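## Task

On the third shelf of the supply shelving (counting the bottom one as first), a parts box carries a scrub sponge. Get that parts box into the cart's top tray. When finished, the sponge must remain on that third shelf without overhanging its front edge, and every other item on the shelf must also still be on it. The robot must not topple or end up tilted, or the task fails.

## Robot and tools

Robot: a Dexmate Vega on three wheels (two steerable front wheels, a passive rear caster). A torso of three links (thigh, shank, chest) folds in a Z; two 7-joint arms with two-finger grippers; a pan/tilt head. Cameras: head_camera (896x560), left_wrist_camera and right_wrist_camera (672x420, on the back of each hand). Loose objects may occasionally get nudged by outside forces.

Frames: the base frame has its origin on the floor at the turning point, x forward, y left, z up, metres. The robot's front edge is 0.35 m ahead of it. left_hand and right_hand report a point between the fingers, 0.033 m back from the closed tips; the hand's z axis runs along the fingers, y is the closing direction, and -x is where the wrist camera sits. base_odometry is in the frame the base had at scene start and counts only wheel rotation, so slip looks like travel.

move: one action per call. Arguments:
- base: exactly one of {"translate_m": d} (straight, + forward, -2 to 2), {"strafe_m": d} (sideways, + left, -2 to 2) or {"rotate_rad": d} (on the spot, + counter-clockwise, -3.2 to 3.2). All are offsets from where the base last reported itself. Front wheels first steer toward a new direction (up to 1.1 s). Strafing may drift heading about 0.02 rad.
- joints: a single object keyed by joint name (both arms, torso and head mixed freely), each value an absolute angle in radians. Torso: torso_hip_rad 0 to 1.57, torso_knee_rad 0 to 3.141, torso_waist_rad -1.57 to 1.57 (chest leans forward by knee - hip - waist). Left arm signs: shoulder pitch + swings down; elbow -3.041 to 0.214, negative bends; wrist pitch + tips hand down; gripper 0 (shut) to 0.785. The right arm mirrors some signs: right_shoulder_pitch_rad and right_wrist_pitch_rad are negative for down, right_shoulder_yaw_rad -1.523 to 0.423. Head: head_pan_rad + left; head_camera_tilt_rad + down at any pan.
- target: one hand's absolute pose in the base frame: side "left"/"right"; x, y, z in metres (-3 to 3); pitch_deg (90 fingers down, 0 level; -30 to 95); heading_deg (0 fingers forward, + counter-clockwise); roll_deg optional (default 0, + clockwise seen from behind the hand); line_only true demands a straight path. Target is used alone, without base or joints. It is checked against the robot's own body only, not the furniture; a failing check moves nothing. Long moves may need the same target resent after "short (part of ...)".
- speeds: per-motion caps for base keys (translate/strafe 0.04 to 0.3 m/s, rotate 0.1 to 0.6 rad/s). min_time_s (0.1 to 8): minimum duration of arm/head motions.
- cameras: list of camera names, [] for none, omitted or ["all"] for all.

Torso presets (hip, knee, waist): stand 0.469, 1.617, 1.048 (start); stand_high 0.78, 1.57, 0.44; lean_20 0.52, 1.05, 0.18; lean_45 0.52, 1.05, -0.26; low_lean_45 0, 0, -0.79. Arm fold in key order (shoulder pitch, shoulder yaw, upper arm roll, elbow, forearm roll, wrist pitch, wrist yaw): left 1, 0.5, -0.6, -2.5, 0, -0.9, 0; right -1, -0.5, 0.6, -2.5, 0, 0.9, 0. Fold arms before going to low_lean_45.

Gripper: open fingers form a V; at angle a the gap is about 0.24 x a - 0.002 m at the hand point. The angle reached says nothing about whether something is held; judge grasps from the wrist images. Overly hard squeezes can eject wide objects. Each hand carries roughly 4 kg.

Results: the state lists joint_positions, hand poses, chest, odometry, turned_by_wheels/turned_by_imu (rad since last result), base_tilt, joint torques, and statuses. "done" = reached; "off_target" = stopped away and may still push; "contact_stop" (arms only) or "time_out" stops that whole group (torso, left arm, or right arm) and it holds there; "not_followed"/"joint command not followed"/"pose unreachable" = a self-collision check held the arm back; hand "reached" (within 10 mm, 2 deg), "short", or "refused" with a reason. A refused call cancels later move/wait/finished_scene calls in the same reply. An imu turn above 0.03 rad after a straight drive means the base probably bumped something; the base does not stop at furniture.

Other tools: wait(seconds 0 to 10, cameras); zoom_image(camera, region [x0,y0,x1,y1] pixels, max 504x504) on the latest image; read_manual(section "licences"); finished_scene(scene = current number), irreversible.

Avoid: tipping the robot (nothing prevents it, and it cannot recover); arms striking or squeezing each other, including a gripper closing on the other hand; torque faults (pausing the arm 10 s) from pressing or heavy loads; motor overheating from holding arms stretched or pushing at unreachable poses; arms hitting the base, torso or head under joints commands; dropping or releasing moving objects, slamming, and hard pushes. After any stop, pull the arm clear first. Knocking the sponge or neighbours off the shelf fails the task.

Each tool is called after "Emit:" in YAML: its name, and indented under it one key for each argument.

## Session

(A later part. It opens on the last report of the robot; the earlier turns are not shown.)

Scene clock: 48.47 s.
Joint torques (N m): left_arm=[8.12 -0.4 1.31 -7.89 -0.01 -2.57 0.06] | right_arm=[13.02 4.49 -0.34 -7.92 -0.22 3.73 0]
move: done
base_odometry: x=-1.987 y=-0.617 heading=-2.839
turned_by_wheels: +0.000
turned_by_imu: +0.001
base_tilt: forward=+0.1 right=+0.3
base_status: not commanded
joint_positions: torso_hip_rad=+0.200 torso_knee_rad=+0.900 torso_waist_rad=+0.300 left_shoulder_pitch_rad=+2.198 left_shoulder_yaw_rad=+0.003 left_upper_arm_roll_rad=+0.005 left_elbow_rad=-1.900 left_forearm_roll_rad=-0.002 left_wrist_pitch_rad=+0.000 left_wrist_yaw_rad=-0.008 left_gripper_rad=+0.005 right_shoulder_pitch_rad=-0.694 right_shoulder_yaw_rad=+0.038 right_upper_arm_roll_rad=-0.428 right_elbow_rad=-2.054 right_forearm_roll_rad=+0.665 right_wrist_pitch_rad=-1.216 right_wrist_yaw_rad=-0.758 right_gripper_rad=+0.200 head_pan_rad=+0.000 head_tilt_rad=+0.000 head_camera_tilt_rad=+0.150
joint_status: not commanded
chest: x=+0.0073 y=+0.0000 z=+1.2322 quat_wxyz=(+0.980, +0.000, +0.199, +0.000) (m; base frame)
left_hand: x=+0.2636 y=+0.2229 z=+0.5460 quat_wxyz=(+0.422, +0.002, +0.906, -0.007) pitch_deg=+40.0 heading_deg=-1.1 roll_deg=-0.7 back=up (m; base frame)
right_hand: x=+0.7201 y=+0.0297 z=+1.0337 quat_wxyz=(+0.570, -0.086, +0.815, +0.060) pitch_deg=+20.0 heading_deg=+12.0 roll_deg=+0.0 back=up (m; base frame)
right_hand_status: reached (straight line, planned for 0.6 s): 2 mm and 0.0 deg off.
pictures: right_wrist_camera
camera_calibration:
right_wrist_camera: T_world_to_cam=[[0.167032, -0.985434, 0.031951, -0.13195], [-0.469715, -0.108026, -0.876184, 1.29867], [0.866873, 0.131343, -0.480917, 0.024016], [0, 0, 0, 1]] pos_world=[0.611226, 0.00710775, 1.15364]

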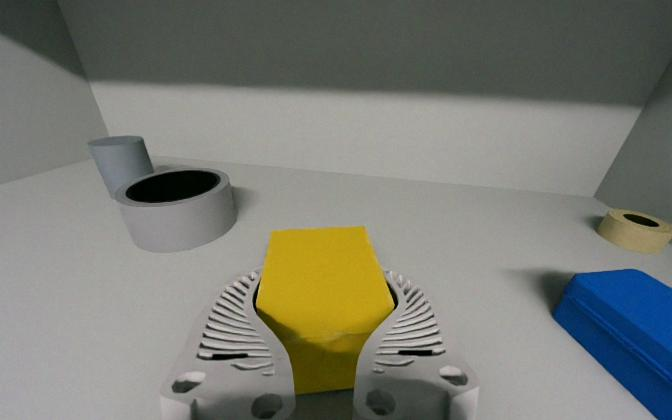

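Emit:
move:
  target: {"side":"right","x":0.72,"y":0.03,"z":1.028,"pitch_deg":20,"heading_deg":12,"line_only":true}
  cameras: []

Emit:
move:
  joints: {"right_gripper_rad": 0.45}
  cameras: ["right_wrist_camera"]

Emit:
move:
  target: {"side":"right","x":0.60,"y":0.005,"z":1.07,"pitch_deg":20,"heading_deg":12,"line_only":true}
  cameras: ["right_wrist_camera"]

Emit:
move:
  target: {"side":"right","x":0.60,"y":-0.205,"z":1.055,"pitch_deg":20,"heading_deg":15,"line_only":true}
  cameras: ["right_wrist_camera"]

Emit:
zoom_image:
  camera: "right_wrist_camera"
  region: [150, 150, 504, 420]

Scene clock: 50.00 s.
Joint torques (N m): left_arm=[7.46 0.66 1.67 -7.95 -0.02 -3.54 0.16] | right_arm=[9.76 2.88 -0.61 -4.51 -0.16 2.73 0.49]
move: done
base_odometry: x=-1.987 y=-0.617 heading=-2.839
turned_by_wheels: +0.000
turned_by_imu: +0.000
base_tilt: forward=+0.1 right=+0.3
base_status: not commanded
joint_positions: torso_hip_rad=+0.200 torso_knee_rad=+0.900 torso_waist_rad=+0.300 left_shoulder_pitch_rad=+2.198 left_shoulder_yaw_rad=+0.003 left_upper_arm_roll_rad=+0.005 left_elbow_rad=-1.900 left_forearm_roll_rad=-0.002 left_wrist_pitch_rad=+0.000 left_wrist_yaw_rad=-0.008 left_gripper_rad=+0.005 right_shoulder_pitch_rad=-0.702 right_shoulder_yaw_rad=+0.029 right_upper_arm_roll_rad=-0.434 right_elbow_rad=-2.053 right_forearm_roll_rad=+0.661 right_wrist_pitch_rad=-1.202 right_wrist_yaw_rad=-0.753 right_gripper_rad=+0.200 head_pan_rad=+0.000 head_tilt_rad=+0.000 head_camera_tilt_rad=+0.150
joint_status: not commanded
chest: x=+0.0073 y=+0.0000 z=+1.2322 quat_wxyz=(+0.980, +0.000, +0.199, +0.000) (m; base frame)
left_hand: x=+0.2636 y=+0.2229 z=+0.5460 quat_wxyz=(+0.422, +0.002, +0.906, -0.007) pitch_deg=+40.0 heading_deg=-1.1 roll_deg=-0.7 back=up (m; base frame)
right_hand: x=+0.7200 y=+0.0298 z=+1.0295 quat_wxyz=(+0.570, -0.086, +0.815, +0.060) pitch_deg=+20.0 heading_deg=+12.0 roll_deg=+0.0 back=up (m; base frame)
right_hand_status: reached (straight line, planned for 0.3 s): 2 mm and 0.0 deg off.
pictures: none
No camera images: "cameras" was empty.

Scene clock: 50.77 s.
Joint torques (N m): left_arm=[8.02 0.93 1.49 -7.63 -0.09 -3 0.03] | right_arm=[11.62 1.52 -0.66 -7.14 -0.32 2.39 0.22]
move: done
base_odometry: x=-1.987 y=-0.617 heading=-2.839
turned_by_wheels: +0.000
turned_by_imu: +0.000
base_tilt: forward=+0.2 right=+0.2
base_status: not commanded
joint_positions: torso_hip_rad=+0.200 torso_knee_rad=+0.900 torso_waist_rad=+0.300 left_shoulder_pitch_rad=+2.198 left_shoulder_yaw_rad=+0.003 left_upper_arm_roll_rad=+0.005 left_elbow_rad=-1.900 left_forearm_roll_rad=-0.002 left_wrist_pitch_rad=+0.000 left_wrist_yaw_rad=-0.008 left_gripper_rad=+0.005 right_shoulder_pitch_rad=-0.704 right_shoulder_yaw_rad=+0.027 right_upper_arm_roll_rad=-0.435 right_elbow_rad=-2.052 right_forearm_roll_rad=+0.660 right_wrist_pitch_rad=-1.199 right_wrist_yaw_rad=-0.751 right_gripper_rad=+0.450 head_pan_rad=+0.000 head_tilt_rad=+0.000 head_camera_tilt_rad=+0.150
joint_status: all done
chest: x=+0.0073 y=+0.0000 z=+1.2322 quat_wxyz=(+0.980, +0.000, +0.199, +0.000) (m; base frame)
left_hand: x=+0.2636 y=+0.2229 z=+0.5460 quat_wxyz=(+0.422, +0.002, +0.906, -0.007) pitch_deg=+40.0 heading_deg=-1.1 roll_deg=-0.7 back=up (m; base frame)
right_hand: x=+0.7200 y=+0.0299 z=+1.0282 quat_wxyz=(+0.570, -0.086, +0.815, +0.060) pitch_deg=+20.0 heading_deg=+12.0 roll_deg=+0.0 back=up (m; base frame)
pictures: right_wrist_camera
camera_calibration:
right_wrist_camera: T_world_to_cam=[[0.167261, -0.985387, 0.0321805, -0.131964], [-0.469654, -0.108334, -0.876179, 1.29379], [0.866862, 0.131436, -0.480911, 0.0214305], [0, 0, 0, 1]] pos_world=[0.611126, 0.00730767, 1.14814]

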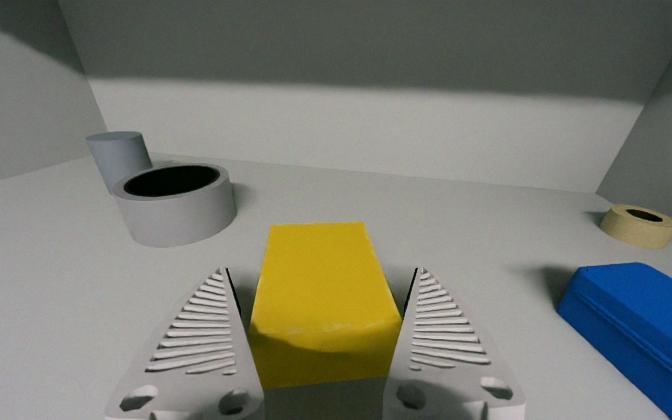

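Scene clock: 51.07 s.
Joint torques (N m): left_arm=[7.21 0.91 1.25 -8.12 -0.12 -2.44 0.01] | right_arm=[12.87 3.83 -0.62 -5.89 -0.47 3.64 0.3]
move: refused
base_odometry: x=-1.987 y=-0.617 heading=-2.839
turned_by_wheels: +0.000
turned_by_imu: +0.000
base_tilt: forward=+0.1 right=+0.3
base_status: not commanded
joint_positions: torso_hip_rad=+0.200 torso_knee_rad=+0.900 torso_waist_rad=+0.300 left_shoulder_pitch_rad=+2.198 left_shoulder_yaw_rad=+0.003 left_upper_arm_roll_rad=+0.005 left_elbow_rad=-1.900 left_forearm_roll_rad=-0.002 left_wrist_pitch_rad=+0.000 left_wrist_yaw_rad=-0.008 left_gripper_rad=+0.005 right_shoulder_pitch_rad=-0.704 right_shoulder_yaw_rad=+0.027 right_upper_arm_roll_rad=-0.436 right_elbow_rad=-2.052 right_forearm_roll_rad=+0.660 right_wrist_pitch_rad=-1.198 right_wrist_yaw_rad=-0.751 right_gripper_rad=+0.450 head_pan_rad=+0.000 head_tilt_rad=+0.000 head_camera_tilt_rad=+0.150
joint_status: not commanded
chest: x=+0.0073 y=+0.0000 z=+1.2322 quat_wxyz=(+0.980, +0.000, +0.199, +0.000) (m; base frame)
left_hand: x=+0.2636 y=+0.2229 z=+0.5460 quat_wxyz=(+0.422, +0.002, +0.906, -0.007) pitch_deg=+40.0 heading_deg=-1.1 roll_deg=-0.7 back=up (m; base frame)
right_hand: x=+0.7200 y=+0.0299 z=+1.0281 quat_wxyz=(+0.570, -0.086, +0.815, +0.060) pitch_deg=+20.0 heading_deg=+12.0 roll_deg=+0.0 back=up (m; base frame)
right_hand_status: refused: you asked line_only, and the move would not run on a straight line (no straight line was possible) but on a checked arc of 6.9 s: over the whole arc the hand travels 1.07 m to end 0.13 m from its start, up to 0.41 m off the straight line; right_wrist_yaw_rad turns most, 2.10 rad; on the way or at its end the hand turns up to 180 deg from its attitude at the start. Nothing moved.
pictures: right_wrist_camera
camera_calibration:
right_wrist_camera: T_world_to_cam=[[0.167261, -0.985387, 0.0321805, -0.131961], [-0.469654, -0.108334, -0.876179, 1.2937], [0.866862, 0.131436, -0.480911, 0.0213825], [0, 0, 0, 1]] pos_world=[0.611126, 0.00730767, 1.14804]

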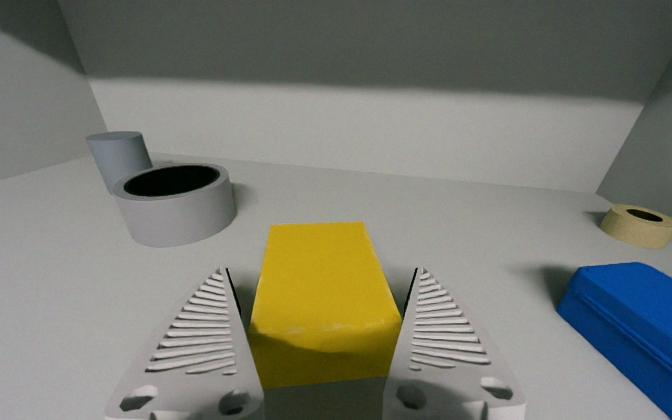

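not run: a stop came earlier in this reply.

Scaled by 1.424 from the camera's 672x420 image, which has a finer 960x600 frame.

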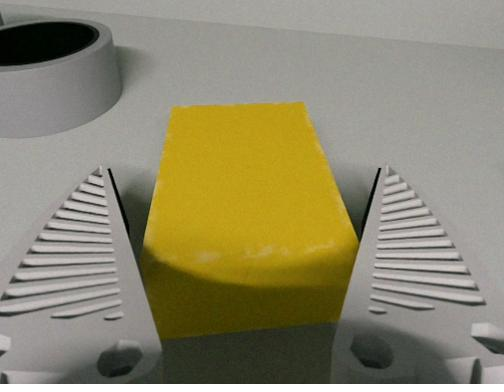

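Emit:
move:
  target: {"side":"right","x":0.715,"y":0.028,"z":1.095,"pitch_deg":14,"heading_deg":12,"line_only":true}
  cameras: ["right_wrist_camera"]

Emit:
move:
  joints: {"right_gripper_rad": 0.5}
  cameras: []

Emit:
move:
  target: {"side":"right","x":0.725,"y":-0.172,"z":1.09,"pitch_deg":15,"heading_deg":14,"line_only":true}
  cameras: ["right_wrist_camera","head_camera"]

Emit:
zoom_image:
  camera: "right_wrist_camera"
  region: [150, 150, 504, 420]

Scene clock: 53.63 s.
Joint torques (N m): left_arm=[7.99 -0.04 1.27 -7.75 0 -3.04 0] | right_arm=[21.79 6.41 5.44 -10.66 -0.47 2.8 -0.13]
move: done
base_odometry: x=-1.987 y=-0.617 heading=-2.839
turned_by_wheels: +0.000
turned_by_imu: +0.001
base_tilt: forward=+0.2 right=+0.3
base_status: not commanded
joint_positions: torso_hip_rad=+0.200 torso_knee_rad=+0.900 torso_waist_rad=+0.300 left_shoulder_pitch_rad=+2.198 left_shoulder_yaw_rad=+0.003 left_upper_arm_roll_rad=+0.005 left_elbow_rad=-1.900 left_forearm_roll_rad=-0.002 left_wrist_pitch_rad=+0.000 left_wrist_yaw_rad=-0.008 left_gripper_rad=+0.005 right_shoulder_pitch_rad=-0.677 right_shoulder_yaw_rad=+0.031 right_upper_arm_roll_rad=-0.432 right_elbow_rad=-2.136 right_forearm_roll_rad=+0.659 right_wrist_pitch_rad=-1.214 right_wrist_yaw_rad=-0.766 right_gripper_rad=+0.450 head_pan_rad=+0.000 head_tilt_rad=+0.000 head_camera_tilt_rad=+0.150
joint_status: not commanded
chest: x=+0.0073 y=+0.0000 z=+1.2322 quat_wxyz=(+0.980, +0.000, +0.199, +0.000) (m; base frame)
left_hand: x=+0.2636 y=+0.2229 z=+0.5460 quat_wxyz=(+0.422, +0.002, +0.906, -0.007) pitch_deg=+40.0 heading_deg=-1.1 roll_deg=-0.7 back=up (m; base frame)
right_hand: x=+0.7154 y=+0.0284 z=+1.0902 quat_wxyz=(+0.609, -0.083, +0.786, +0.064) pitch_deg=+14.4 heading_deg=+12.0 roll_deg=+0.0 back=up (m; base frame)
right_hand_status: reached (straight line, planned for 0.6 s): 5 mm and 0.4 deg off.
pictures: right_wrist_camera
camera_calibration:
right_wrist_camera: T_world_to_cam=[[0.164921, -0.985902, 0.0282614, -0.128674], [-0.383984, -0.090573, -0.918887, 1.33061], [0.908492, 0.140692, -0.393508, -0.0698967], [0, 0, 0, 1]] pos_world=[0.595653, 0.00349148, 1.19881]

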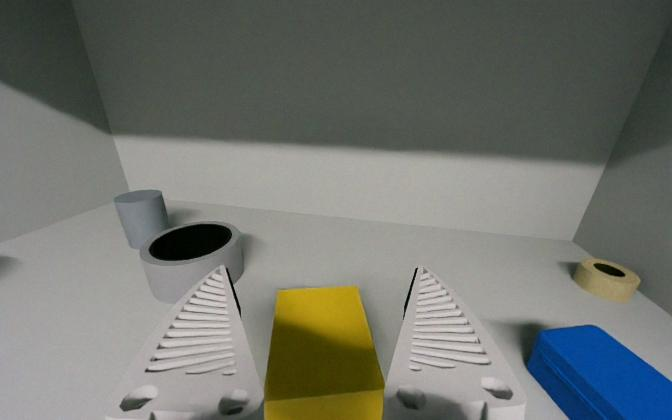

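Scene clock: 54.10 s.
Joint torques (N m): left_arm=[7.28 -0.01 1.4 -7.26 0.01 -3.29 0] | right_arm=[22.04 8.27 5.76 -10.23 -0.38 2.48 -0.24]
move: done
base_odometry: x=-1.987 y=-0.617 heading=-2.839
turned_by_wheels: +0.000
turned_by_imu: +0.000
base_tilt: forward=+0.2 right=+0.3
base_status: not commanded
joint_positions: torso_hip_rad=+0.200 torso_knee_rad=+0.900 torso_waist_rad=+0.300 left_shoulder_pitch_rad=+2.198 left_shoulder_yaw_rad=+0.003 left_upper_arm_roll_rad=+0.005 left_elbow_rad=-1.900 left_forearm_roll_rad=-0.002 left_wrist_pitch_rad=+0.000 left_wrist_yaw_rad=-0.008 left_gripper_rad=+0.005 right_shoulder_pitch_rad=-0.676 right_shoulder_yaw_rad=+0.031 right_upper_arm_roll_rad=-0.432 right_elbow_rad=-2.140 right_forearm_roll_rad=+0.658 right_wrist_pitch_rad=-1.215 right_wrist_yaw_rad=-0.767 right_gripper_rad=+0.500 head_pan_rad=+0.000 head_tilt_rad=+0.000 head_camera_tilt_rad=+0.150
joint_status: all done
chest: x=+0.0073 y=+0.0000 z=+1.2322 quat_wxyz=(+0.980, +0.000, +0.199, +0.000) (m; base frame)
left_hand: x=+0.2636 y=+0.2229 z=+0.5460 quat_wxyz=(+0.422, +0.002, +0.906, -0.007) pitch_deg=+40.0 heading_deg=-1.1 roll_deg=-0.7 back=up (m; base frame)
right_hand: x=+0.7151 y=+0.0283 z=+1.0927 quat_wxyz=(+0.611, -0.083, +0.785, +0.064) pitch_deg=+14.2 heading_deg=+12.0 roll_deg=+0.0 back=up (m; base frame)
pictures: none
No camera images: "cameras" was empty.

Scene clock: 57.47 s.
Joint torques (N m): left_arm=[7.31 0.15 1.14 -7.96 -0.14 -2.76 0.05] | right_arm=[10.93 -3.16 7.54 -6.3 -0.01 3.47 0.33]
move: done
base_odometry: x=-1.987 y=-0.617 heading=-2.839
turned_by_wheels: +0.000
turned_by_imu: +0.001
base_tilt: forward=+0.2 right=+0.3
base_status: not commanded
joint_positions: torso_hip_rad=+0.200 torso_knee_rad=+0.900 torso_waist_rad=+0.300 left_shoulder_pitch_rad=+2.198 left_shoulder_yaw_rad=+0.003 left_upper_arm_roll_rad=+0.005 left_elbow_rad=-1.900 left_forearm_roll_rad=-0.002 left_wrist_pitch_rad=+0.000 left_wrist_yaw_rad=-0.008 left_gripper_rad=+0.005 right_shoulder_pitch_rad=-0.763 right_shoulder_yaw_rad=-0.391 right_upper_arm_roll_rad=+0.009 right_elbow_rad=-2.241 right_forearm_roll_rad=+0.854 right_wrist_pitch_rad=-1.252 right_wrist_yaw_rad=-0.340 right_gripper_rad=+0.500 head_pan_rad=+0.000 head_tilt_rad=+0.000 head_camera_tilt_rad=+0.150
joint_status: not commanded
chest: x=+0.0073 y=+0.0000 z=+1.2322 quat_wxyz=(+0.980, +0.000, +0.199, +0.000) (m; base frame)
left_hand: x=+0.2636 y=+0.2229 z=+0.5460 quat_wxyz=(+0.422, +0.002, +0.906, -0.007) pitch_deg=+40.0 heading_deg=-1.1 roll_deg=-0.7 back=up (m; base frame)
right_hand: x=+0.7251 y=-0.1697 z=+1.0893 quat_wxyz=(+0.604, -0.097, +0.788, +0.074) pitch_deg=+15.1 heading_deg=+14.0 roll_deg=+0.0 back=up (m; base frame)
right_hand_status: reached (straight line, planned for 1.8 s): 2 mm and 0.1 deg off.
pictures: head_camera, right_wrist_camera
camera_calibration:
head_camera: T_world_to_cam=[[0.0138128, -0.999793, 0.0149429, 0.0093801], [-0.518726, -0.019941, -0.854708, 1.15233], [0.854829, 0.00405459, -0.518894, 0.67603], [0, 0, 0, 1]] pos_world=[0.0197253, 0.0296158, 1.33556]
right_wrist_camera: T_world_to_cam=[[0.198874, -0.979618, 0.0282361, -0.349175], [-0.390385, -0.105614, -0.914574, 1.31287], [0.898915, 0.170862, -0.403432, -0.0283915], [0, 0, 0, 1]] pos_world=[0.607489, -0.198549, 1.19912]

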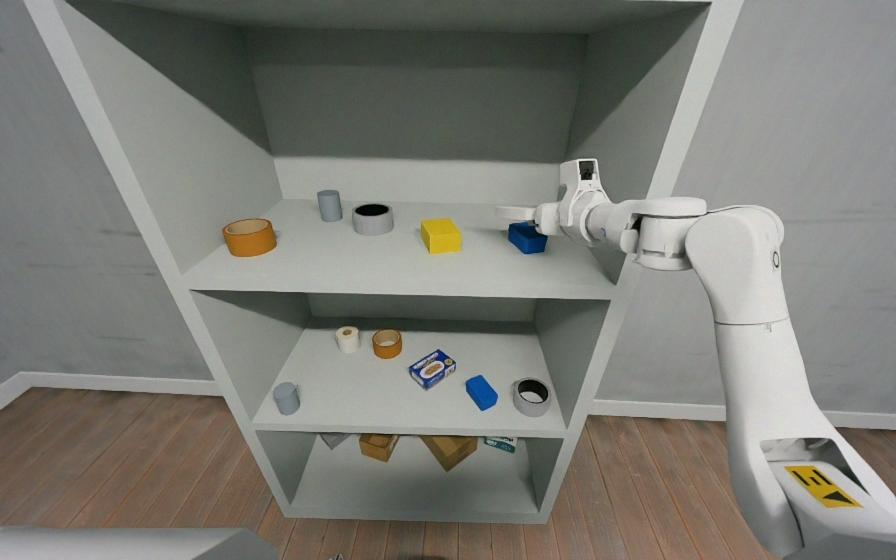

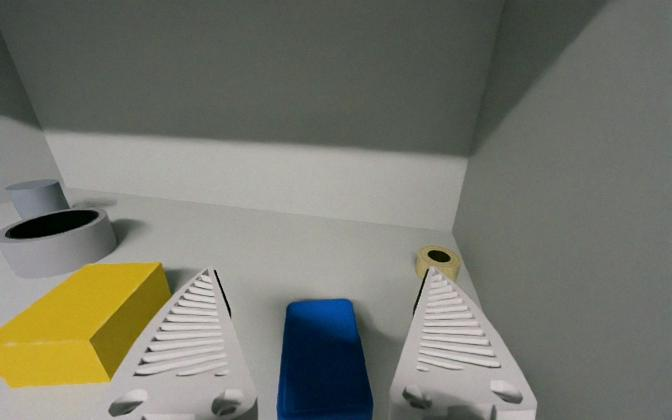

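Scaled by 1.424 from the camera's 672x420 image, which has a finer 960x600 frame.

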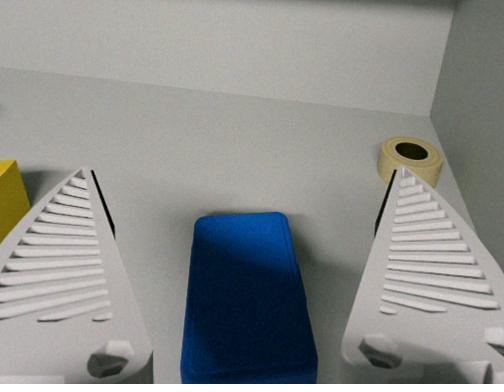

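Emit:
move:
  target: {"side":"right","x":0.737,"y":-0.169,"z":1.025,"pitch_deg":20,"heading_deg":14,"line_only":true}
  cameras: ["right_wrist_camera"]

Emit:
move:
  joints: {"right_gripper_rad": 0.15}
  cameras: ["right_wrist_camera"]

Emit:
move:
  target: {"side":"right","x":0.725,"y":-0.172,"z":1.085,"pitch_deg":16,"heading_deg":14,"line_only":true}
  cameras: ["right_wrist_camera"]

Scene clock: 59.93 s.
Joint torques (N m): left_arm=[7.48 0.41 1.54 -7.51 -0.11 -2.69 -0.01] | right_arm=[11.58 -3.4 1.71 -5.57 -0.56 2.64 0.16]
move: done
base_odometry: x=-1.987 y=-0.617 heading=-2.839
turned_by_wheels: +0.000
turned_by_imu: +0.001
base_tilt: forward=+0.2 right=+0.3
base_status: not commanded
joint_positions: torso_hip_rad=+0.200 torso_knee_rad=+0.900 torso_waist_rad=+0.300 left_shoulder_pitch_rad=+2.198 left_shoulder_yaw_rad=+0.003 left_upper_arm_roll_rad=+0.005 left_elbow_rad=-1.900 left_forearm_roll_rad=-0.002 left_wrist_pitch_rad=+0.000 left_wrist_yaw_rad=-0.008 left_gripper_rad=+0.005 right_shoulder_pitch_rad=-0.786 right_shoulder_yaw_rad=-0.420 right_upper_arm_roll_rad=-0.054 right_elbow_rad=-2.146 right_forearm_roll_rad=+0.812 right_wrist_pitch_rad=-1.196 right_wrist_yaw_rad=-0.308 right_gripper_rad=+0.500 head_pan_rad=+0.000 head_tilt_rad=+0.000 head_camera_tilt_rad=+0.150
joint_status: not commanded
chest: x=+0.0073 y=+0.0000 z=+1.2322 quat_wxyz=(+0.980, +0.000, +0.199, +0.000) (m; base frame)
left_hand: x=+0.2636 y=+0.2229 z=+0.5460 quat_wxyz=(+0.422, +0.002, +0.906, -0.007) pitch_deg=+40.0 heading_deg=-1.1 roll_deg=-0.7 back=up (m; base frame)
right_hand: x=+0.7365 y=-0.1691 z=+1.0285 quat_wxyz=(+0.571, -0.100, +0.812, +0.070) pitch_deg=+19.7 heading_deg=+14.0 roll_deg=+0.0 back=up (m; base frame)
right_hand_status: reached (straight line, planned for 0.7 s): 4 mm and 0.3 deg off.
pictures: right_wrist_camera
camera_calibration:
right_wrist_camera: T_world_to_cam=[[0.201426, -0.978992, 0.0316535, -0.354346], [-0.461706, -0.123396, -0.878408, 1.27414], [0.863861, 0.162319, -0.476861, 0.0366981], [0, 0, 0, 1]] pos_world=[0.627951, -0.195634, 1.14793]

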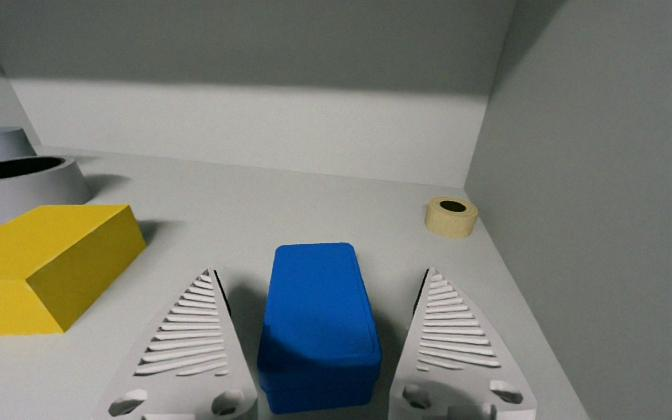

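Scene clock: 60.83 s.
Joint torques (N m): left_arm=[6.73 0.29 1.59 -8.18 -0.14 -2.49 -0.02] | right_arm=[7.12 -5.75 0.59 -3.17 -0.04 2 0.03]
move: done
base_odometry: x=-1.987 y=-0.617 heading=-2.839
turned_by_wheels: +0.000
turned_by_imu: +0.000
base_tilt: forward=+0.2 right=+0.3
base_status: not commanded
joint_positions: torso_hip_rad=+0.200 torso_knee_rad=+0.900 torso_waist_rad=+0.300 left_shoulder_pitch_rad=+2.198 left_shoulder_yaw_rad=+0.003 left_upper_arm_roll_rad=+0.005 left_elbow_rad=-1.900 left_forearm_roll_rad=-0.002 left_wrist_pitch_rad=+0.000 left_wrist_yaw_rad=-0.008 left_gripper_rad=+0.005 right_shoulder_pitch_rad=-0.786 right_shoulder_yaw_rad=-0.421 right_upper_arm_roll_rad=-0.057 right_elbow_rad=-2.141 right_forearm_roll_rad=+0.810 right_wrist_pitch_rad=-1.192 right_wrist_yaw_rad=-0.306 right_gripper_rad=+0.150 head_pan_rad=+0.000 head_tilt_rad=+0.000 head_camera_tilt_rad=+0.150
joint_status: all done
chest: x=+0.0073 y=+0.0000 z=+1.2322 quat_wxyz=(+0.980, +0.000, +0.199, +0.000) (m; base frame)
left_hand: x=+0.2636 y=+0.2229 z=+0.5460 quat_wxyz=(+0.422, +0.002, +0.906, -0.007) pitch_deg=+40.0 heading_deg=-1.1 roll_deg=-0.7 back=up (m; base frame)
right_hand: x=+0.7370 y=-0.1691 z=+1.0261 quat_wxyz=(+0.570, -0.100, +0.813, +0.070) pitch_deg=+19.9 heading_deg=+14.0 roll_deg=+0.0 back=up (m; base frame)
pictures: right_wrist_camera
camera_calibration:
right_wrist_camera: T_world_to_cam=[[0.201346, -0.979002, 0.0318634, -0.354535], [-0.464104, -0.123995, -0.877059, 1.27253], [0.862593, 0.161805, -0.479325, 0.0385082], [0, 0, 0, 1]] pos_world=[0.628753, -0.195533, 1.14584]

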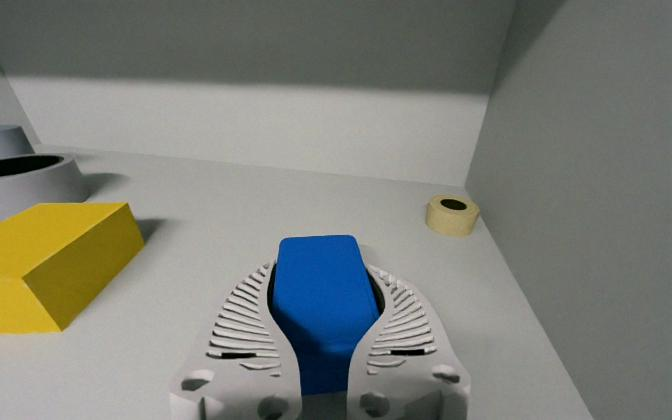

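Scene clock: 62.60 s.
Joint torques (N m): left_arm=[7.41 0.04 1.65 -7.14 0.03 -2.63 0.03] | right_arm=[22.36 0.23 7.27 -11.5 0 2.68 -0.45]
move: done
base_odometry: x=-1.987 y=-0.617 heading=-2.839
turned_by_wheels: +0.000
turned_by_imu: +0.000
base_tilt: forward=+0.3 right=+0.3
base_status: not commanded
joint_positions: torso_hip_rad=+0.200 torso_knee_rad=+0.900 torso_waist_rad=+0.300 left_shoulder_pitch_rad=+2.198 left_shoulder_yaw_rad=+0.003 left_upper_arm_roll_rad=+0.005 left_elbow_rad=-1.900 left_forearm_roll_rad=-0.002 left_wrist_pitch_rad=+0.000 left_wrist_yaw_rad=-0.008 left_gripper_rad=+0.005 right_shoulder_pitch_rad=-0.757 right_shoulder_yaw_rad=-0.393 right_upper_arm_roll_rad=+0.009 right_elbow_rad=-2.227 right_forearm_roll_rad=+0.859 right_wrist_pitch_rad=-1.268 right_wrist_yaw_rad=-0.340 right_gripper_rad=+0.150 head_pan_rad=+0.000 head_tilt_rad=+0.000 head_camera_tilt_rad=+0.150
joint_status: not commanded
chest: x=+0.0073 y=+0.0000 z=+1.2322 quat_wxyz=(+0.980, +0.000, +0.199, +0.000) (m; base frame)
left_hand: x=+0.2636 y=+0.2229 z=+0.5460 quat_wxyz=(+0.422, +0.002, +0.906, -0.007) pitch_deg=+40.0 heading_deg=-1.1 roll_deg=-0.7 back=up (m; base frame)
right_hand: x=+0.7258 y=-0.1716 z=+1.0807 quat_wxyz=(+0.595, -0.098, +0.794, +0.073) pitch_deg=+16.3 heading_deg=+14.0 roll_deg=+0.0 back=up (m; base frame)
right_hand_status: reached (straight line, planned for 0.6 s): 4 mm and 0.3 deg off.
pictures: right_wrist_camera
camera_calibration:
right_wrist_camera: T_world_to_cam=[[0.200041, -0.979357, 0.0290482, -0.352505], [-0.40997, -0.110593, -0.905369, 1.30843], [0.889892, 0.169202, -0.42363, -0.00401424], [0, 0, 0, 1]] pos_world=[0.610505, -0.199846, 1.19315]

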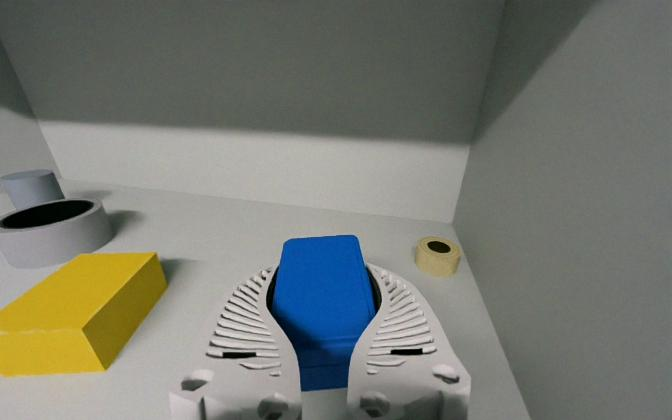

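Emit:
move:
  base: {"translate_m": -2.0}
  cameras: []

Emit:
move:
  base: {"rotate_rad": -1.853}
  joints: {"head_camera_tilt_rad": 0.15}
  cameras: ["head_camera"]

Scene clock: 73.00 s.
Joint torques (N m): left_arm=[7.91 0.65 1.28 -8.25 -0.14 -3.4 0.04] | right_arm=[21.01 -0.78 7.41 -9.41 -0.09 2.82 -0.39]
move: done
base_odometry: x=-0.076 y=-0.027 heading=-2.840
turned_by_wheels: -0.001
turned_by_imu: +0.012
base_tilt: forward=+0.2 right=+0.3
base_status: done
joint_positions: torso_hip_rad=+0.200 torso_knee_rad=+0.900 torso_waist_rad=+0.300 left_shoulder_pitch_rad=+2.198 left_shoulder_yaw_rad=+0.003 left_upper_arm_roll_rad=+0.005 left_elbow_rad=-1.900 left_forearm_roll_rad=-0.002 left_wrist_pitch_rad=+0.000 left_wrist_yaw_rad=-0.008 left_gripper_rad=+0.005 right_shoulder_pitch_rad=-0.755 right_shoulder_yaw_rad=-0.391 right_upper_arm_roll_rad=+0.014 right_elbow_rad=-2.232 right_forearm_roll_rad=+0.862 right_wrist_pitch_rad=-1.273 right_wrist_yaw_rad=-0.342 right_gripper_rad=+0.150 head_pan_rad=+0.000 head_tilt_rad=+0.000 head_camera_tilt_rad=+0.150
joint_status: not commanded
chest: x=+0.0074 y=+0.0000 z=+1.2321 quat_wxyz=(+0.980, +0.000, +0.199, +0.000) (m; base frame)
left_hand: x=+0.2637 y=+0.2229 z=+0.5460 quat_wxyz=(+0.422, +0.002, +0.906, -0.007) pitch_deg=+40.0 heading_deg=-1.1 roll_deg=-0.7 back=up (m; base frame)
right_hand: x=+0.7250 y=-0.1719 z=+1.0841 quat_wxyz=(+0.597, -0.098, +0.793, +0.073) pitch_deg=+16.1 heading_deg=+14.0 roll_deg=+0.0 back=up (m; base frame)
pictures: none
No camera images: "cameras" was empty.

Scene clock: 77.67 s.
Joint torques (N m): left_arm=[6.58 -0.35 1.5 -7.42 -0.05 -2.54 -0.01] | right_arm=[22.15 -0.7 6.79 -10.04 0 3.67 -0.48]
move: done
base_odometry: x=-0.075 y=-0.027 heading=+1.592
turned_by_wheels: -1.851
turned_by_imu: -1.801
base_tilt: forward=+0.1 right=+0.3
base_status: done
joint_positions: torso_hip_rad=+0.200 torso_knee_rad=+0.900 torso_waist_rad=+0.300 left_shoulder_pitch_rad=+2.198 left_shoulder_yaw_rad=+0.003 left_upper_arm_roll_rad=+0.005 left_elbow_rad=-1.900 left_forearm_roll_rad=-0.002 left_wrist_pitch_rad=+0.000 left_wrist_yaw_rad=-0.008 left_gripper_rad=+0.005 right_shoulder_pitch_rad=-0.755 right_shoulder_yaw_rad=-0.391 right_upper_arm_roll_rad=+0.014 right_elbow_rad=-2.232 right_forearm_roll_rad=+0.862 right_wrist_pitch_rad=-1.273 right_wrist_yaw_rad=-0.342 right_gripper_rad=+0.150 head_pan_rad=+0.000 head_tilt_rad=+0.000 head_camera_tilt_rad=+0.150
joint_status: all done
chest: x=+0.0074 y=+0.0000 z=+1.2321 quat_wxyz=(+0.980, +0.000, +0.199, +0.000) (m; base frame)
left_hand: x=+0.2637 y=+0.2229 z=+0.5460 quat_wxyz=(+0.422, +0.002, +0.906, -0.007) pitch_deg=+40.0 heading_deg=-1.1 roll_deg=-0.7 back=up (m; base frame)
right_hand: x=+0.7250 y=-0.1719 z=+1.0841 quat_wxyz=(+0.597, -0.097, +0.793, +0.073) pitch_deg=+16.1 heading_deg=+14.0 roll_deg=+0.0 back=up (m; base frame)
pictures: head_camera
camera_calibration:
head_camera: T_world_to_cam=[[0.0138163, -0.999793, 0.01494, 0.0093825], [-0.518871, -0.0199411, -0.85462, 1.15227], [0.854741, 0.00405577, -0.519039, 0.676141], [0, 0, 0, 1]] pos_world=[0.0198246, 0.0296158, 1.33556]

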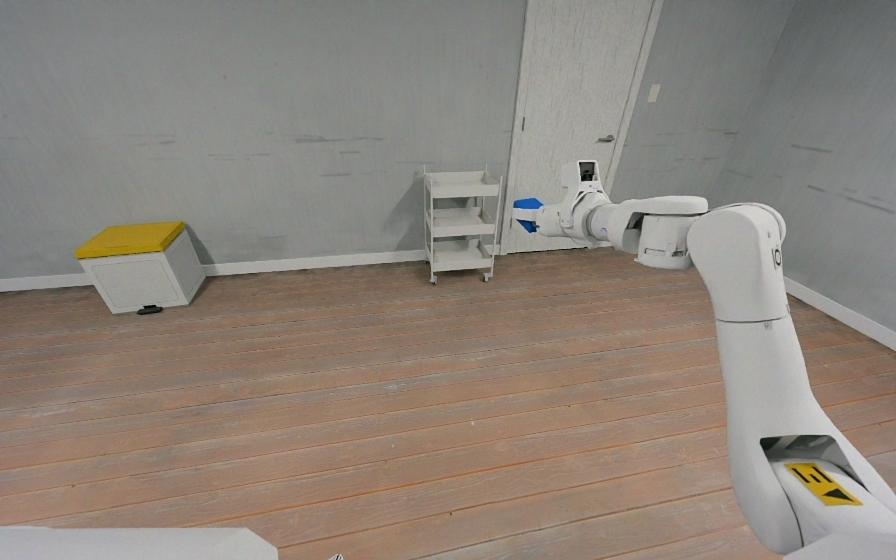

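Emit:
move:
  base: {"translate_m": 1.6}
  joints: {"head_camera_tilt_rad": 0.38}

Scene clock: 85.23 s.
Joint torques (N m): left_arm=[7.17 -0.15 1.36 -8.34 -0.05 -2.72 0.12] | right_arm=[19.71 -2.12 6.55 -9.32 -0.45 3.46 -0.29]
move: done
base_odometry: x=-0.104 y=+1.573 heading=+1.591
turned_by_wheels: -0.001
turned_by_imu: -0.008
base_tilt: forward=+0.2 right=+0.3
base_status: done
joint_positions: torso_hip_rad=+0.200 torso_knee_rad=+0.900 torso_waist_rad=+0.300 left_shoulder_pitch_rad=+2.198 left_shoulder_yaw_rad=+0.003 left_upper_arm_roll_rad=+0.005 left_elbow_rad=-1.900 left_forearm_roll_rad=-0.002 left_wrist_pitch_rad=+0.000 left_wrist_yaw_rad=-0.008 left_gripper_rad=+0.005 right_shoulder_pitch_rad=-0.755 right_shoulder_yaw_rad=-0.391 right_upper_arm_roll_rad=+0.014 right_elbow_rad=-2.232 right_forearm_roll_rad=+0.862 right_wrist_pitch_rad=-1.273 right_wrist_yaw_rad=-0.342 right_gripper_rad=+0.150 head_pan_rad=+0.000 head_tilt_rad=+0.000 head_camera_tilt_rad=+0.379
joint_status: all done
chest: x=+0.0075 y=+0.0000 z=+1.2321 quat_wxyz=(+0.980, +0.000, +0.199, +0.000) (m; base frame)
left_hand: x=+0.2637 y=+0.2229 z=+0.5460 quat_wxyz=(+0.422, +0.002, +0.906, -0.007) pitch_deg=+40.0 heading_deg=-1.1 roll_deg=-0.7 back=up (m; base frame)
right_hand: x=+0.7251 y=-0.1719 z=+1.0840 quat_wxyz=(+0.597, -0.097, +0.793, +0.073) pitch_deg=+16.1 heading_deg=+14.0 roll_deg=+0.0 back=up (m; base frame)
pictures: head_camera, left_wrist_camera, right_wrist_camera
camera_calibration:
head_camera: T_world_to_cam=[[0.0169255, -0.999793, 0.0113289, 0.0142449], [-0.699905, -0.0199387, -0.713958, 0.960527], [0.714036, 0.00415494, -0.700097, 0.909161], [0, 0, 0, 1]] pos_world=[0.0228631, 0.0296161, 1.32211]
left_wrist_camera: T_world_to_cam=[[-0.00813075, -0.999154, 0.0403103, 0.199066], [-0.710217, -0.0226076, -0.70362, 0.639251], [0.703936, -0.03435, -0.709432, 0.362929], [0, 0, 0, 1]] pos_world=[0.200146, 0.225816, 0.699239]
right_wrist_camera: T_world_to_cam=[[0.199916, -0.979381, 0.0290919, -0.352722], [-0.406374, -0.109895, -0.907074, 1.3105], [0.891568, 0.169516, -0.419965, -0.00699137], [0, 0, 0, 1]] pos_world=[0.609302, -0.200247, 1.19605]

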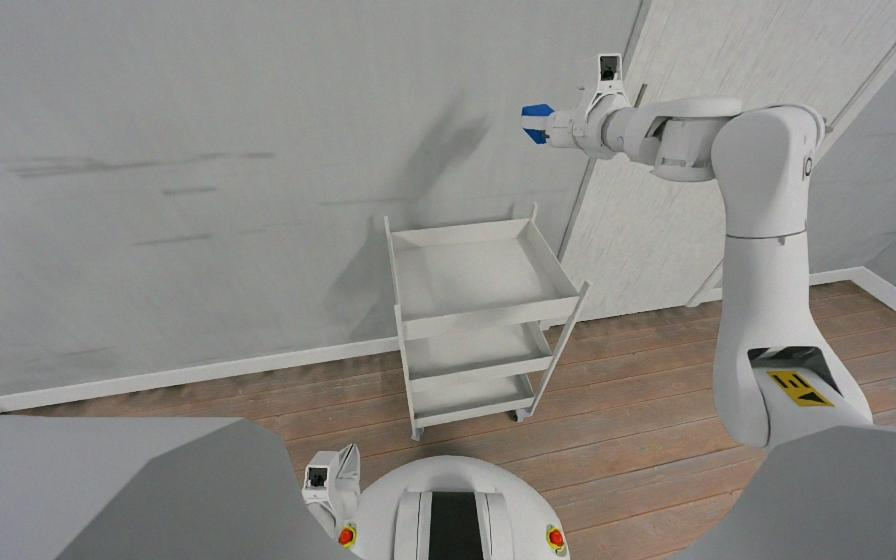

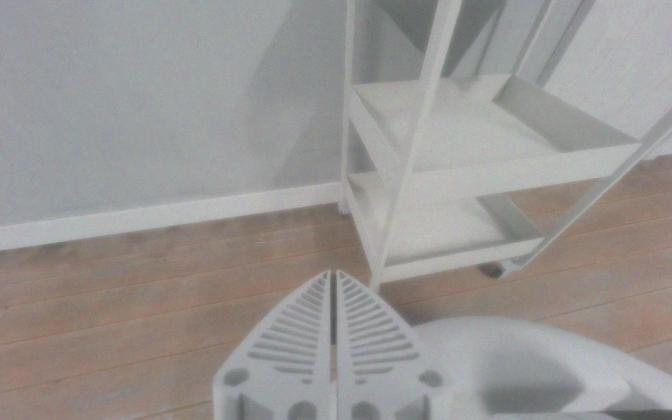

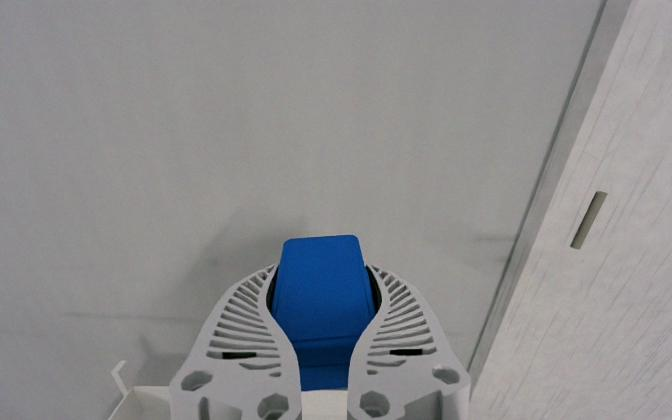

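Emit:
move:
  target: {"side":"right","x":0.752,"y":-0.055,"z":0.79,"pitch_deg":20,"heading_deg":11,"line_only":true}
  cameras: ["right_wrist_camera"]

Emit:
move:
  target: {"side":"right","x":0.752,"y":-0.055,"z":0.709,"pitch_deg":20,"heading_deg":11,"line_only":true}
  cameras: ["right_wrist_camera","head_camera"]

Scene clock: 90.50 s.
Joint torques (N m): left_arm=[7.4 -0.34 1.68 -7.46 -0.06 -2.73 0.05] | right_arm=[22.32 2.7 1.09 -9.64 -0.44 3.83 0.38]
move: done
base_odometry: x=-0.104 y=+1.573 heading=+1.591
turned_by_wheels: +0.000
turned_by_imu: +0.001
base_tilt: forward=+0.2 right=+0.3
base_status: not commanded
joint_positions: torso_hip_rad=+0.200 torso_knee_rad=+0.900 torso_waist_rad=+0.300 left_shoulder_pitch_rad=+2.198 left_shoulder_yaw_rad=+0.003 left_upper_arm_roll_rad=+0.005 left_elbow_rad=-1.900 left_forearm_roll_rad=-0.002 left_wrist_pitch_rad=+0.000 left_wrist_yaw_rad=-0.008 left_gripper_rad=+0.005 right_shoulder_pitch_rad=-0.939 right_shoulder_yaw_rad=-0.237 right_upper_arm_roll_rad=-0.494 right_elbow_rad=-1.596 right_forearm_roll_rad=+0.430 right_wrist_pitch_rad=-0.450 right_wrist_yaw_rad=-0.330 right_gripper_rad=+0.150 head_pan_rad=+0.000 head_tilt_rad=+0.000 head_camera_tilt_rad=+0.379
joint_status: not commanded
chest: x=+0.0075 y=+0.0000 z=+1.2321 quat_wxyz=(+0.980, +0.000, +0.199, +0.000) (m; base frame)
left_hand: x=+0.2637 y=+0.2229 z=+0.5460 quat_wxyz=(+0.422, +0.002, +0.906, -0.007) pitch_deg=+40.0 heading_deg=-1.1 roll_deg=-0.7 back=up (m; base frame)
right_hand: x=+0.7519 y=-0.0561 z=+0.7910 quat_wxyz=(+0.571, -0.078, +0.816, +0.055) pitch_deg=+20.0 heading_deg=+11.0 roll_deg=+0.0 back=up (m; base frame)
right_hand_status: reached (straight line, planned for 3.1 s): 1 mm and 0.1 deg off.
pictures: right_wrist_camera
camera_calibration:
right_wrist_camera: T_world_to_cam=[[0.149616, -0.988241, 0.0315271, -0.200751], [-0.472088, -0.0994162, -0.875928, 1.09379], [0.868762, 0.116169, -0.481411, -0.110861], [0, 0, 0, 1]] pos_world=[0.642713, -0.0767717, 0.91104]

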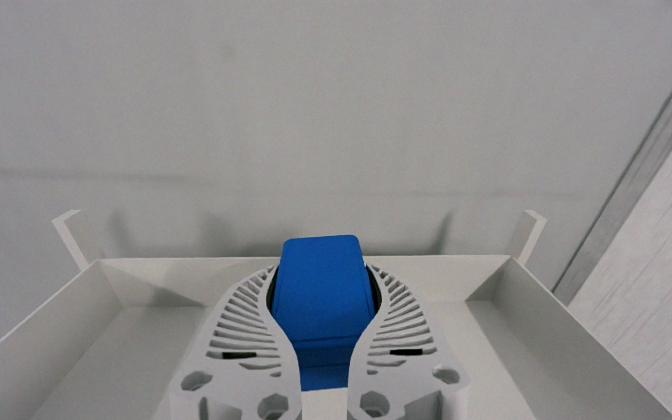

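Scene clock: 93.47 s.
Joint torques (N m): left_arm=[7.69 0.57 1.32 -7.86 -0.05 -3.07 0.19] | right_arm=[21.94 3.98 0.67 -8.64 -0.76 3.45 0.47]
move: done
base_odometry: x=-0.104 y=+1.573 heading=+1.591
turned_by_wheels: +0.000
turned_by_imu: +0.001
base_tilt: forward=+0.2 right=+0.3
base_status: not commanded
joint_positions: torso_hip_rad=+0.200 torso_knee_rad=+0.900 torso_waist_rad=+0.300 left_shoulder_pitch_rad=+2.198 left_shoulder_yaw_rad=+0.003 left_upper_arm_roll_rad=+0.005 left_elbow_rad=-1.900 left_forearm_roll_rad=-0.002 left_wrist_pitch_rad=+0.000 left_wrist_yaw_rad=-0.008 left_gripper_rad=+0.005 right_shoulder_pitch_rad=-0.913 right_shoulder_yaw_rad=-0.174 right_upper_arm_roll_rad=-0.546 right_elbow_rad=-1.239 right_forearm_roll_rad=+0.373 right_wrist_pitch_rad=-0.152 right_wrist_yaw_rad=-0.257 right_gripper_rad=+0.150 head_pan_rad=+0.000 head_tilt_rad=+0.000 head_camera_tilt_rad=+0.379
joint_status: not commanded
chest: x=+0.0075 y=+0.0000 z=+1.2321 quat_wxyz=(+0.980, +0.000, +0.199, +0.000) (m; base frame)
left_hand: x=+0.2637 y=+0.2229 z=+0.5460 quat_wxyz=(+0.422, +0.002, +0.906, -0.007) pitch_deg=+40.0 heading_deg=-1.1 roll_deg=-0.7 back=up (m; base frame)
right_hand: x=+0.7519 y=-0.0553 z=+0.7096 quat_wxyz=(+0.571, -0.078, +0.816, +0.055) pitch_deg=+20.1 heading_deg=+11.0 roll_deg=+0.0 back=up (m; base frame)
right_hand_status: reached (straight line, planned for 1.5 s): 1 mm and 0.1 deg off.
pictures: head_camera, right_wrist_camera
camera_calibration:
head_camera: T_world_to_cam=[[0.0169255, -0.999793, 0.0113289, 0.0142449], [-0.699905, -0.0199387, -0.713958, 0.960527], [0.714036, 0.00415494, -0.700097, 0.909161], [0, 0, 0, 1]] pos_world=[0.0228631, 0.0296161, 1.32211]
right_wrist_camera: T_world_to_cam=[[0.149585, -0.988236, 0.0318479, -0.19764], [-0.472259, -0.0997084, -0.875802, 1.02255], [0.868675, 0.115967, -0.481618, -0.149929], [0, 0, 0, 1]] pos_world=[0.642713, -0.0759713, 0.829641]

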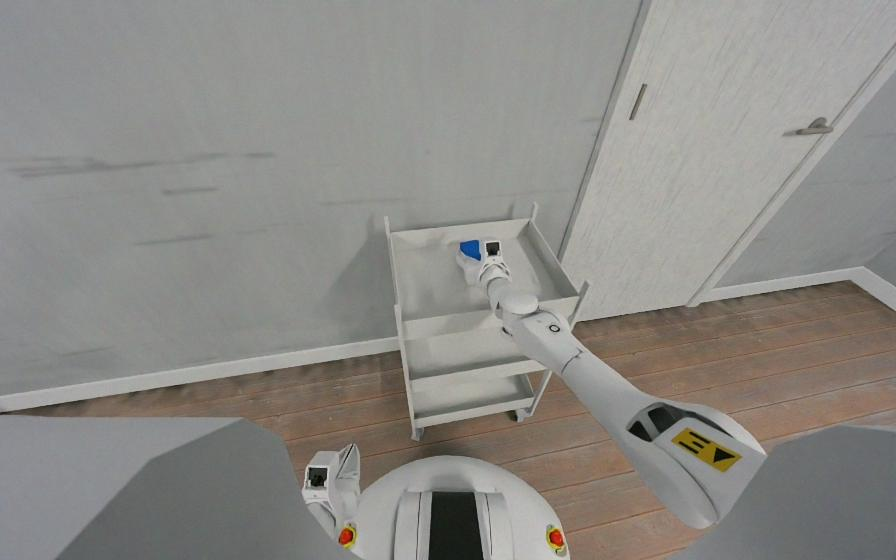

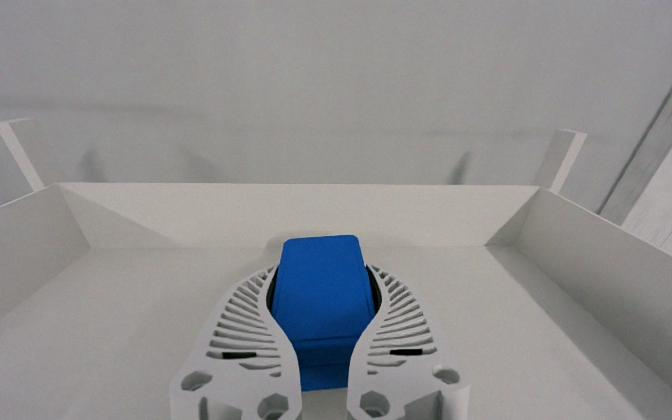

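Emit:
move:
  target: {"side":"right","x":0.752,"y":-0.055,"z":0.693,"pitch_deg":20,"heading_deg":11,"line_only":true}
  cameras: ["right_wrist_camera"]

Scene clock: 95.70 s.
Joint torques (N m): left_arm=[7.53 -0.63 1.05 -7.07 -0.06 -2.78 0.14] | right_arm=[6.32 1.21 -2.66 3.9 0.21 -3.85 0.97]
move: done
base_odometry: x=-0.104 y=+1.573 heading=+1.591
turned_by_wheels: +0.000
turned_by_imu: +0.000
base_tilt: forward=+0.1 right=+0.3
base_status: not commanded
joint_positions: torso_hip_rad=+0.200 torso_knee_rad=+0.900 torso_waist_rad=+0.300 left_shoulder_pitch_rad=+2.198 left_shoulder_yaw_rad=+0.003 left_upper_arm_roll_rad=+0.005 left_elbow_rad=-1.900 left_forearm_roll_rad=-0.002 left_wrist_pitch_rad=+0.000 left_wrist_yaw_rad=-0.008 left_gripper_rad=+0.005 right_shoulder_pitch_rad=-0.896 right_shoulder_yaw_rad=-0.152 right_upper_arm_roll_rad=-0.554 right_elbow_rad=-1.144 right_forearm_roll_rad=+0.363 right_wrist_pitch_rad=-0.080 right_wrist_yaw_rad=-0.239 right_gripper_rad=+0.150 head_pan_rad=+0.000 head_tilt_rad=+0.000 head_camera_tilt_rad=+0.379
joint_status: not commanded
chest: x=+0.0070 y=+0.0000 z=+1.2322 quat_wxyz=(+0.980, +0.000, +0.198, +0.000) (m; base frame)
left_hand: x=+0.2637 y=+0.2229 z=+0.5462 quat_wxyz=(+0.423, +0.002, +0.906, -0.007) pitch_deg=+40.0 heading_deg=-1.1 roll_deg=-0.7 back=up (m; base frame)
right_hand: x=+0.7526 y=-0.0552 z=+0.6957 quat_wxyz=(+0.572, -0.078, +0.814, +0.055) pitch_deg=+19.8 heading_deg=+11.0 roll_deg=+0.0 back=up (m; base frame)
right_hand_status: reached (straight line, planned for 0.7 s): 3 mm and 0.2 deg off.
pictures: right_wrist_camera
camera_calibration:
right_wrist_camera: T_world_to_cam=[[0.149288, -0.988289, 0.0315854, -0.196708], [-0.468378, -0.098812, -0.877985, 1.0093], [0.870824, 0.116279, -0.477645, -0.161694], [0, 0, 0, 1]] pos_world=[0.642909, -0.0758719, 0.815135]

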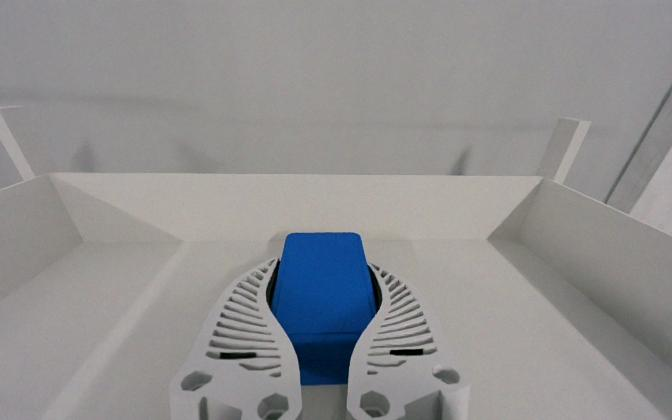

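Contact. Release and withdraw.

Emit:
move:
  joints: {"right_gripper_rad": 0.48}
  cameras: ["right_wrist_camera"]

Emit:
move:
  target: {"side":"right","x":0.675,"y":-0.072,"z":0.755,"pitch_deg":20,"heading_deg":11,"line_only":true}
  cameras: ["right_wrist_camera","head_camera"]

Scene clock: 96.87 s.
Joint torques (N m): left_arm=[8.02 0.6 1.46 -7.27 -0.08 -2.68 0.14] | right_arm=[13.23 2.31 0.36 -7.64 -0.21 3.11 0.16]
move: done
base_odometry: x=-0.104 y=+1.573 heading=+1.591
turned_by_wheels: +0.000
turned_by_imu: +0.000
base_tilt: forward=+0.2 right=+0.3
base_status: not commanded
joint_positions: torso_hip_rad=+0.200 torso_knee_rad=+0.900 torso_waist_rad=+0.300 left_shoulder_pitch_rad=+2.198 left_shoulder_yaw_rad=+0.003 left_upper_arm_roll_rad=+0.005 left_elbow_rad=-1.900 left_forearm_roll_rad=-0.002 left_wrist_pitch_rad=+0.000 left_wrist_yaw_rad=-0.008 left_gripper_rad=+0.005 right_shoulder_pitch_rad=-0.895 right_shoulder_yaw_rad=-0.151 right_upper_arm_roll_rad=-0.554 right_elbow_rad=-1.139 right_forearm_roll_rad=+0.363 right_wrist_pitch_rad=-0.079 right_wrist_yaw_rad=-0.239 right_gripper_rad=+0.480 head_pan_rad=+0.000 head_tilt_rad=+0.000 head_camera_tilt_rad=+0.379
joint_status: all done
chest: x=+0.0073 y=+0.0000 z=+1.2322 quat_wxyz=(+0.980, +0.000, +0.199, +0.000) (m; base frame)
left_hand: x=+0.2636 y=+0.2229 z=+0.5461 quat_wxyz=(+0.422, +0.002, +0.906, -0.007) pitch_deg=+40.0 heading_deg=-1.1 roll_deg=-0.7 back=up (m; base frame)
right_hand: x=+0.7519 y=-0.0553 z=+0.6931 quat_wxyz=(+0.571, -0.078, +0.815, +0.055) pitch_deg=+20.0 heading_deg=+11.0 roll_deg=+0.0 back=up (m; base frame)
pictures: right_wrist_camera
camera_calibration:
right_wrist_camera: T_world_to_cam=[[0.149785, -0.988194, 0.0321961, -0.197421], [-0.471494, -0.100013, -0.87618, 1.00782], [0.869056, 0.116058, -0.480908, -0.15875], [0, 0, 0, 1]] pos_world=[0.642712, -0.0758714, 0.81304]

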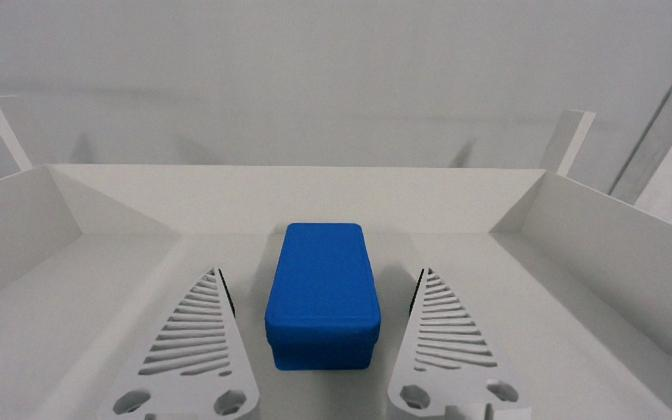

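Scene clock: 100.73 s.
Joint torques (N m): left_arm=[7.4 0.39 1.61 -7.88 -0.05 -2.73 -0.15] | right_arm=[7.45 -1.84 5.89 -14.06 -0.31 2.68 -0.71]
move: done
base_odometry: x=-0.104 y=+1.573 heading=+1.591
turned_by_wheels: +0.000
turned_by_imu: +0.001
base_tilt: forward=+0.2 right=+0.3
base_status: not commanded
joint_positions: torso_hip_rad=+0.200 torso_knee_rad=+0.900 torso_waist_rad=+0.300 left_shoulder_pitch_rad=+2.198 left_shoulder_yaw_rad=+0.003 left_upper_arm_roll_rad=+0.005 left_elbow_rad=-1.900 left_forearm_roll_rad=-0.002 left_wrist_pitch_rad=+0.000 left_wrist_yaw_rad=-0.008 left_gripper_rad=+0.005 right_shoulder_pitch_rad=-1.166 right_shoulder_yaw_rad=-0.330 right_upper_arm_roll_rad=-0.490 right_elbow_rad=-1.768 right_forearm_roll_rad=+0.413 right_wrist_pitch_rad=-0.370 right_wrist_yaw_rad=-0.357 right_gripper_rad=+0.480 head_pan_rad=+0.000 head_tilt_rad=+0.000 head_camera_tilt_rad=+0.379
joint_status: not commanded
chest: x=+0.0074 y=+0.0000 z=+1.2322 quat_wxyz=(+0.980, +0.000, +0.199, +0.000) (m; base frame)
left_hand: x=+0.2637 y=+0.2229 z=+0.5460 quat_wxyz=(+0.422, +0.002, +0.906, -0.007) pitch_deg=+40.0 heading_deg=-1.1 roll_deg=-0.7 back=up (m; base frame)
right_hand: x=+0.6757 y=-0.0717 z=+0.7537 quat_wxyz=(+0.571, -0.079, +0.816, +0.055) pitch_deg=+20.1 heading_deg=+11.0 roll_deg=+0.0 back=up (m; base frame)
right_hand_status: reached (straight line, planned for 2.3 s): 2 mm and 0.1 deg off.
pictures: head_camera, right_wrist_camera
camera_calibration:
head_camera: T_world_to_cam=[[0.0169239, -0.999793, 0.0113313, 0.0142434], [-0.699804, -0.0199387, -0.714057, 0.960586], [0.714135, 0.00415494, -0.699996, 0.909096], [0, 0, 0, 1]] pos_world=[0.0227637, 0.0296161, 1.32212]
right_wrist_camera: T_world_to_cam=[[0.150351, -0.988114, 0.0320121, -0.204534], [-0.47217, -0.100219, -0.875792, 1.02349], [0.868591, 0.116561, -0.481626, -0.0605599], [0, 0, 0, 1]] pos_world=[0.566614, -0.0924721, 0.873741]

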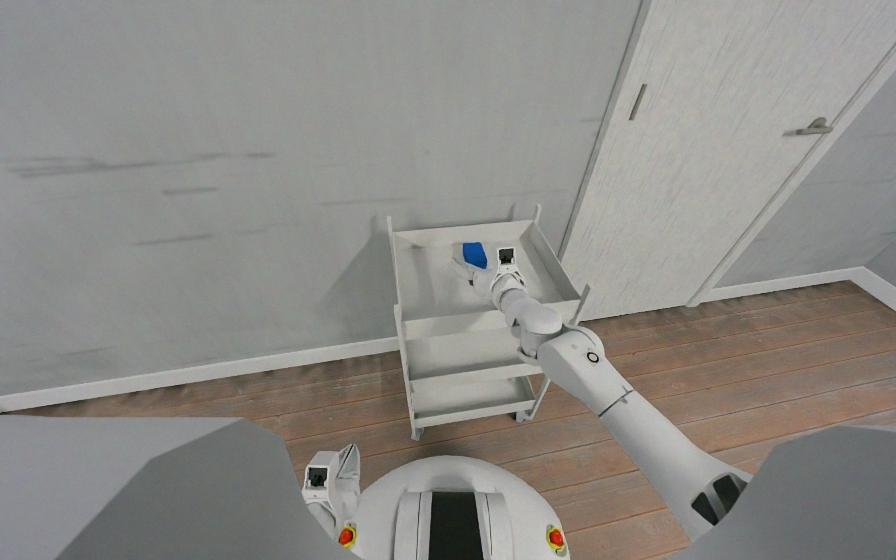

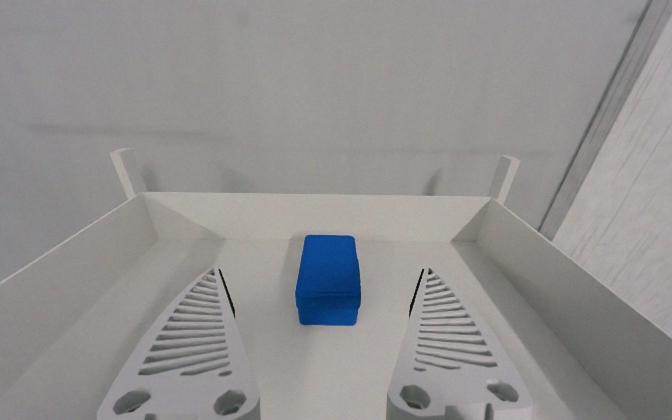

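Emit:
finished_scene:
  scene: 3

The scene is finished: the task was done.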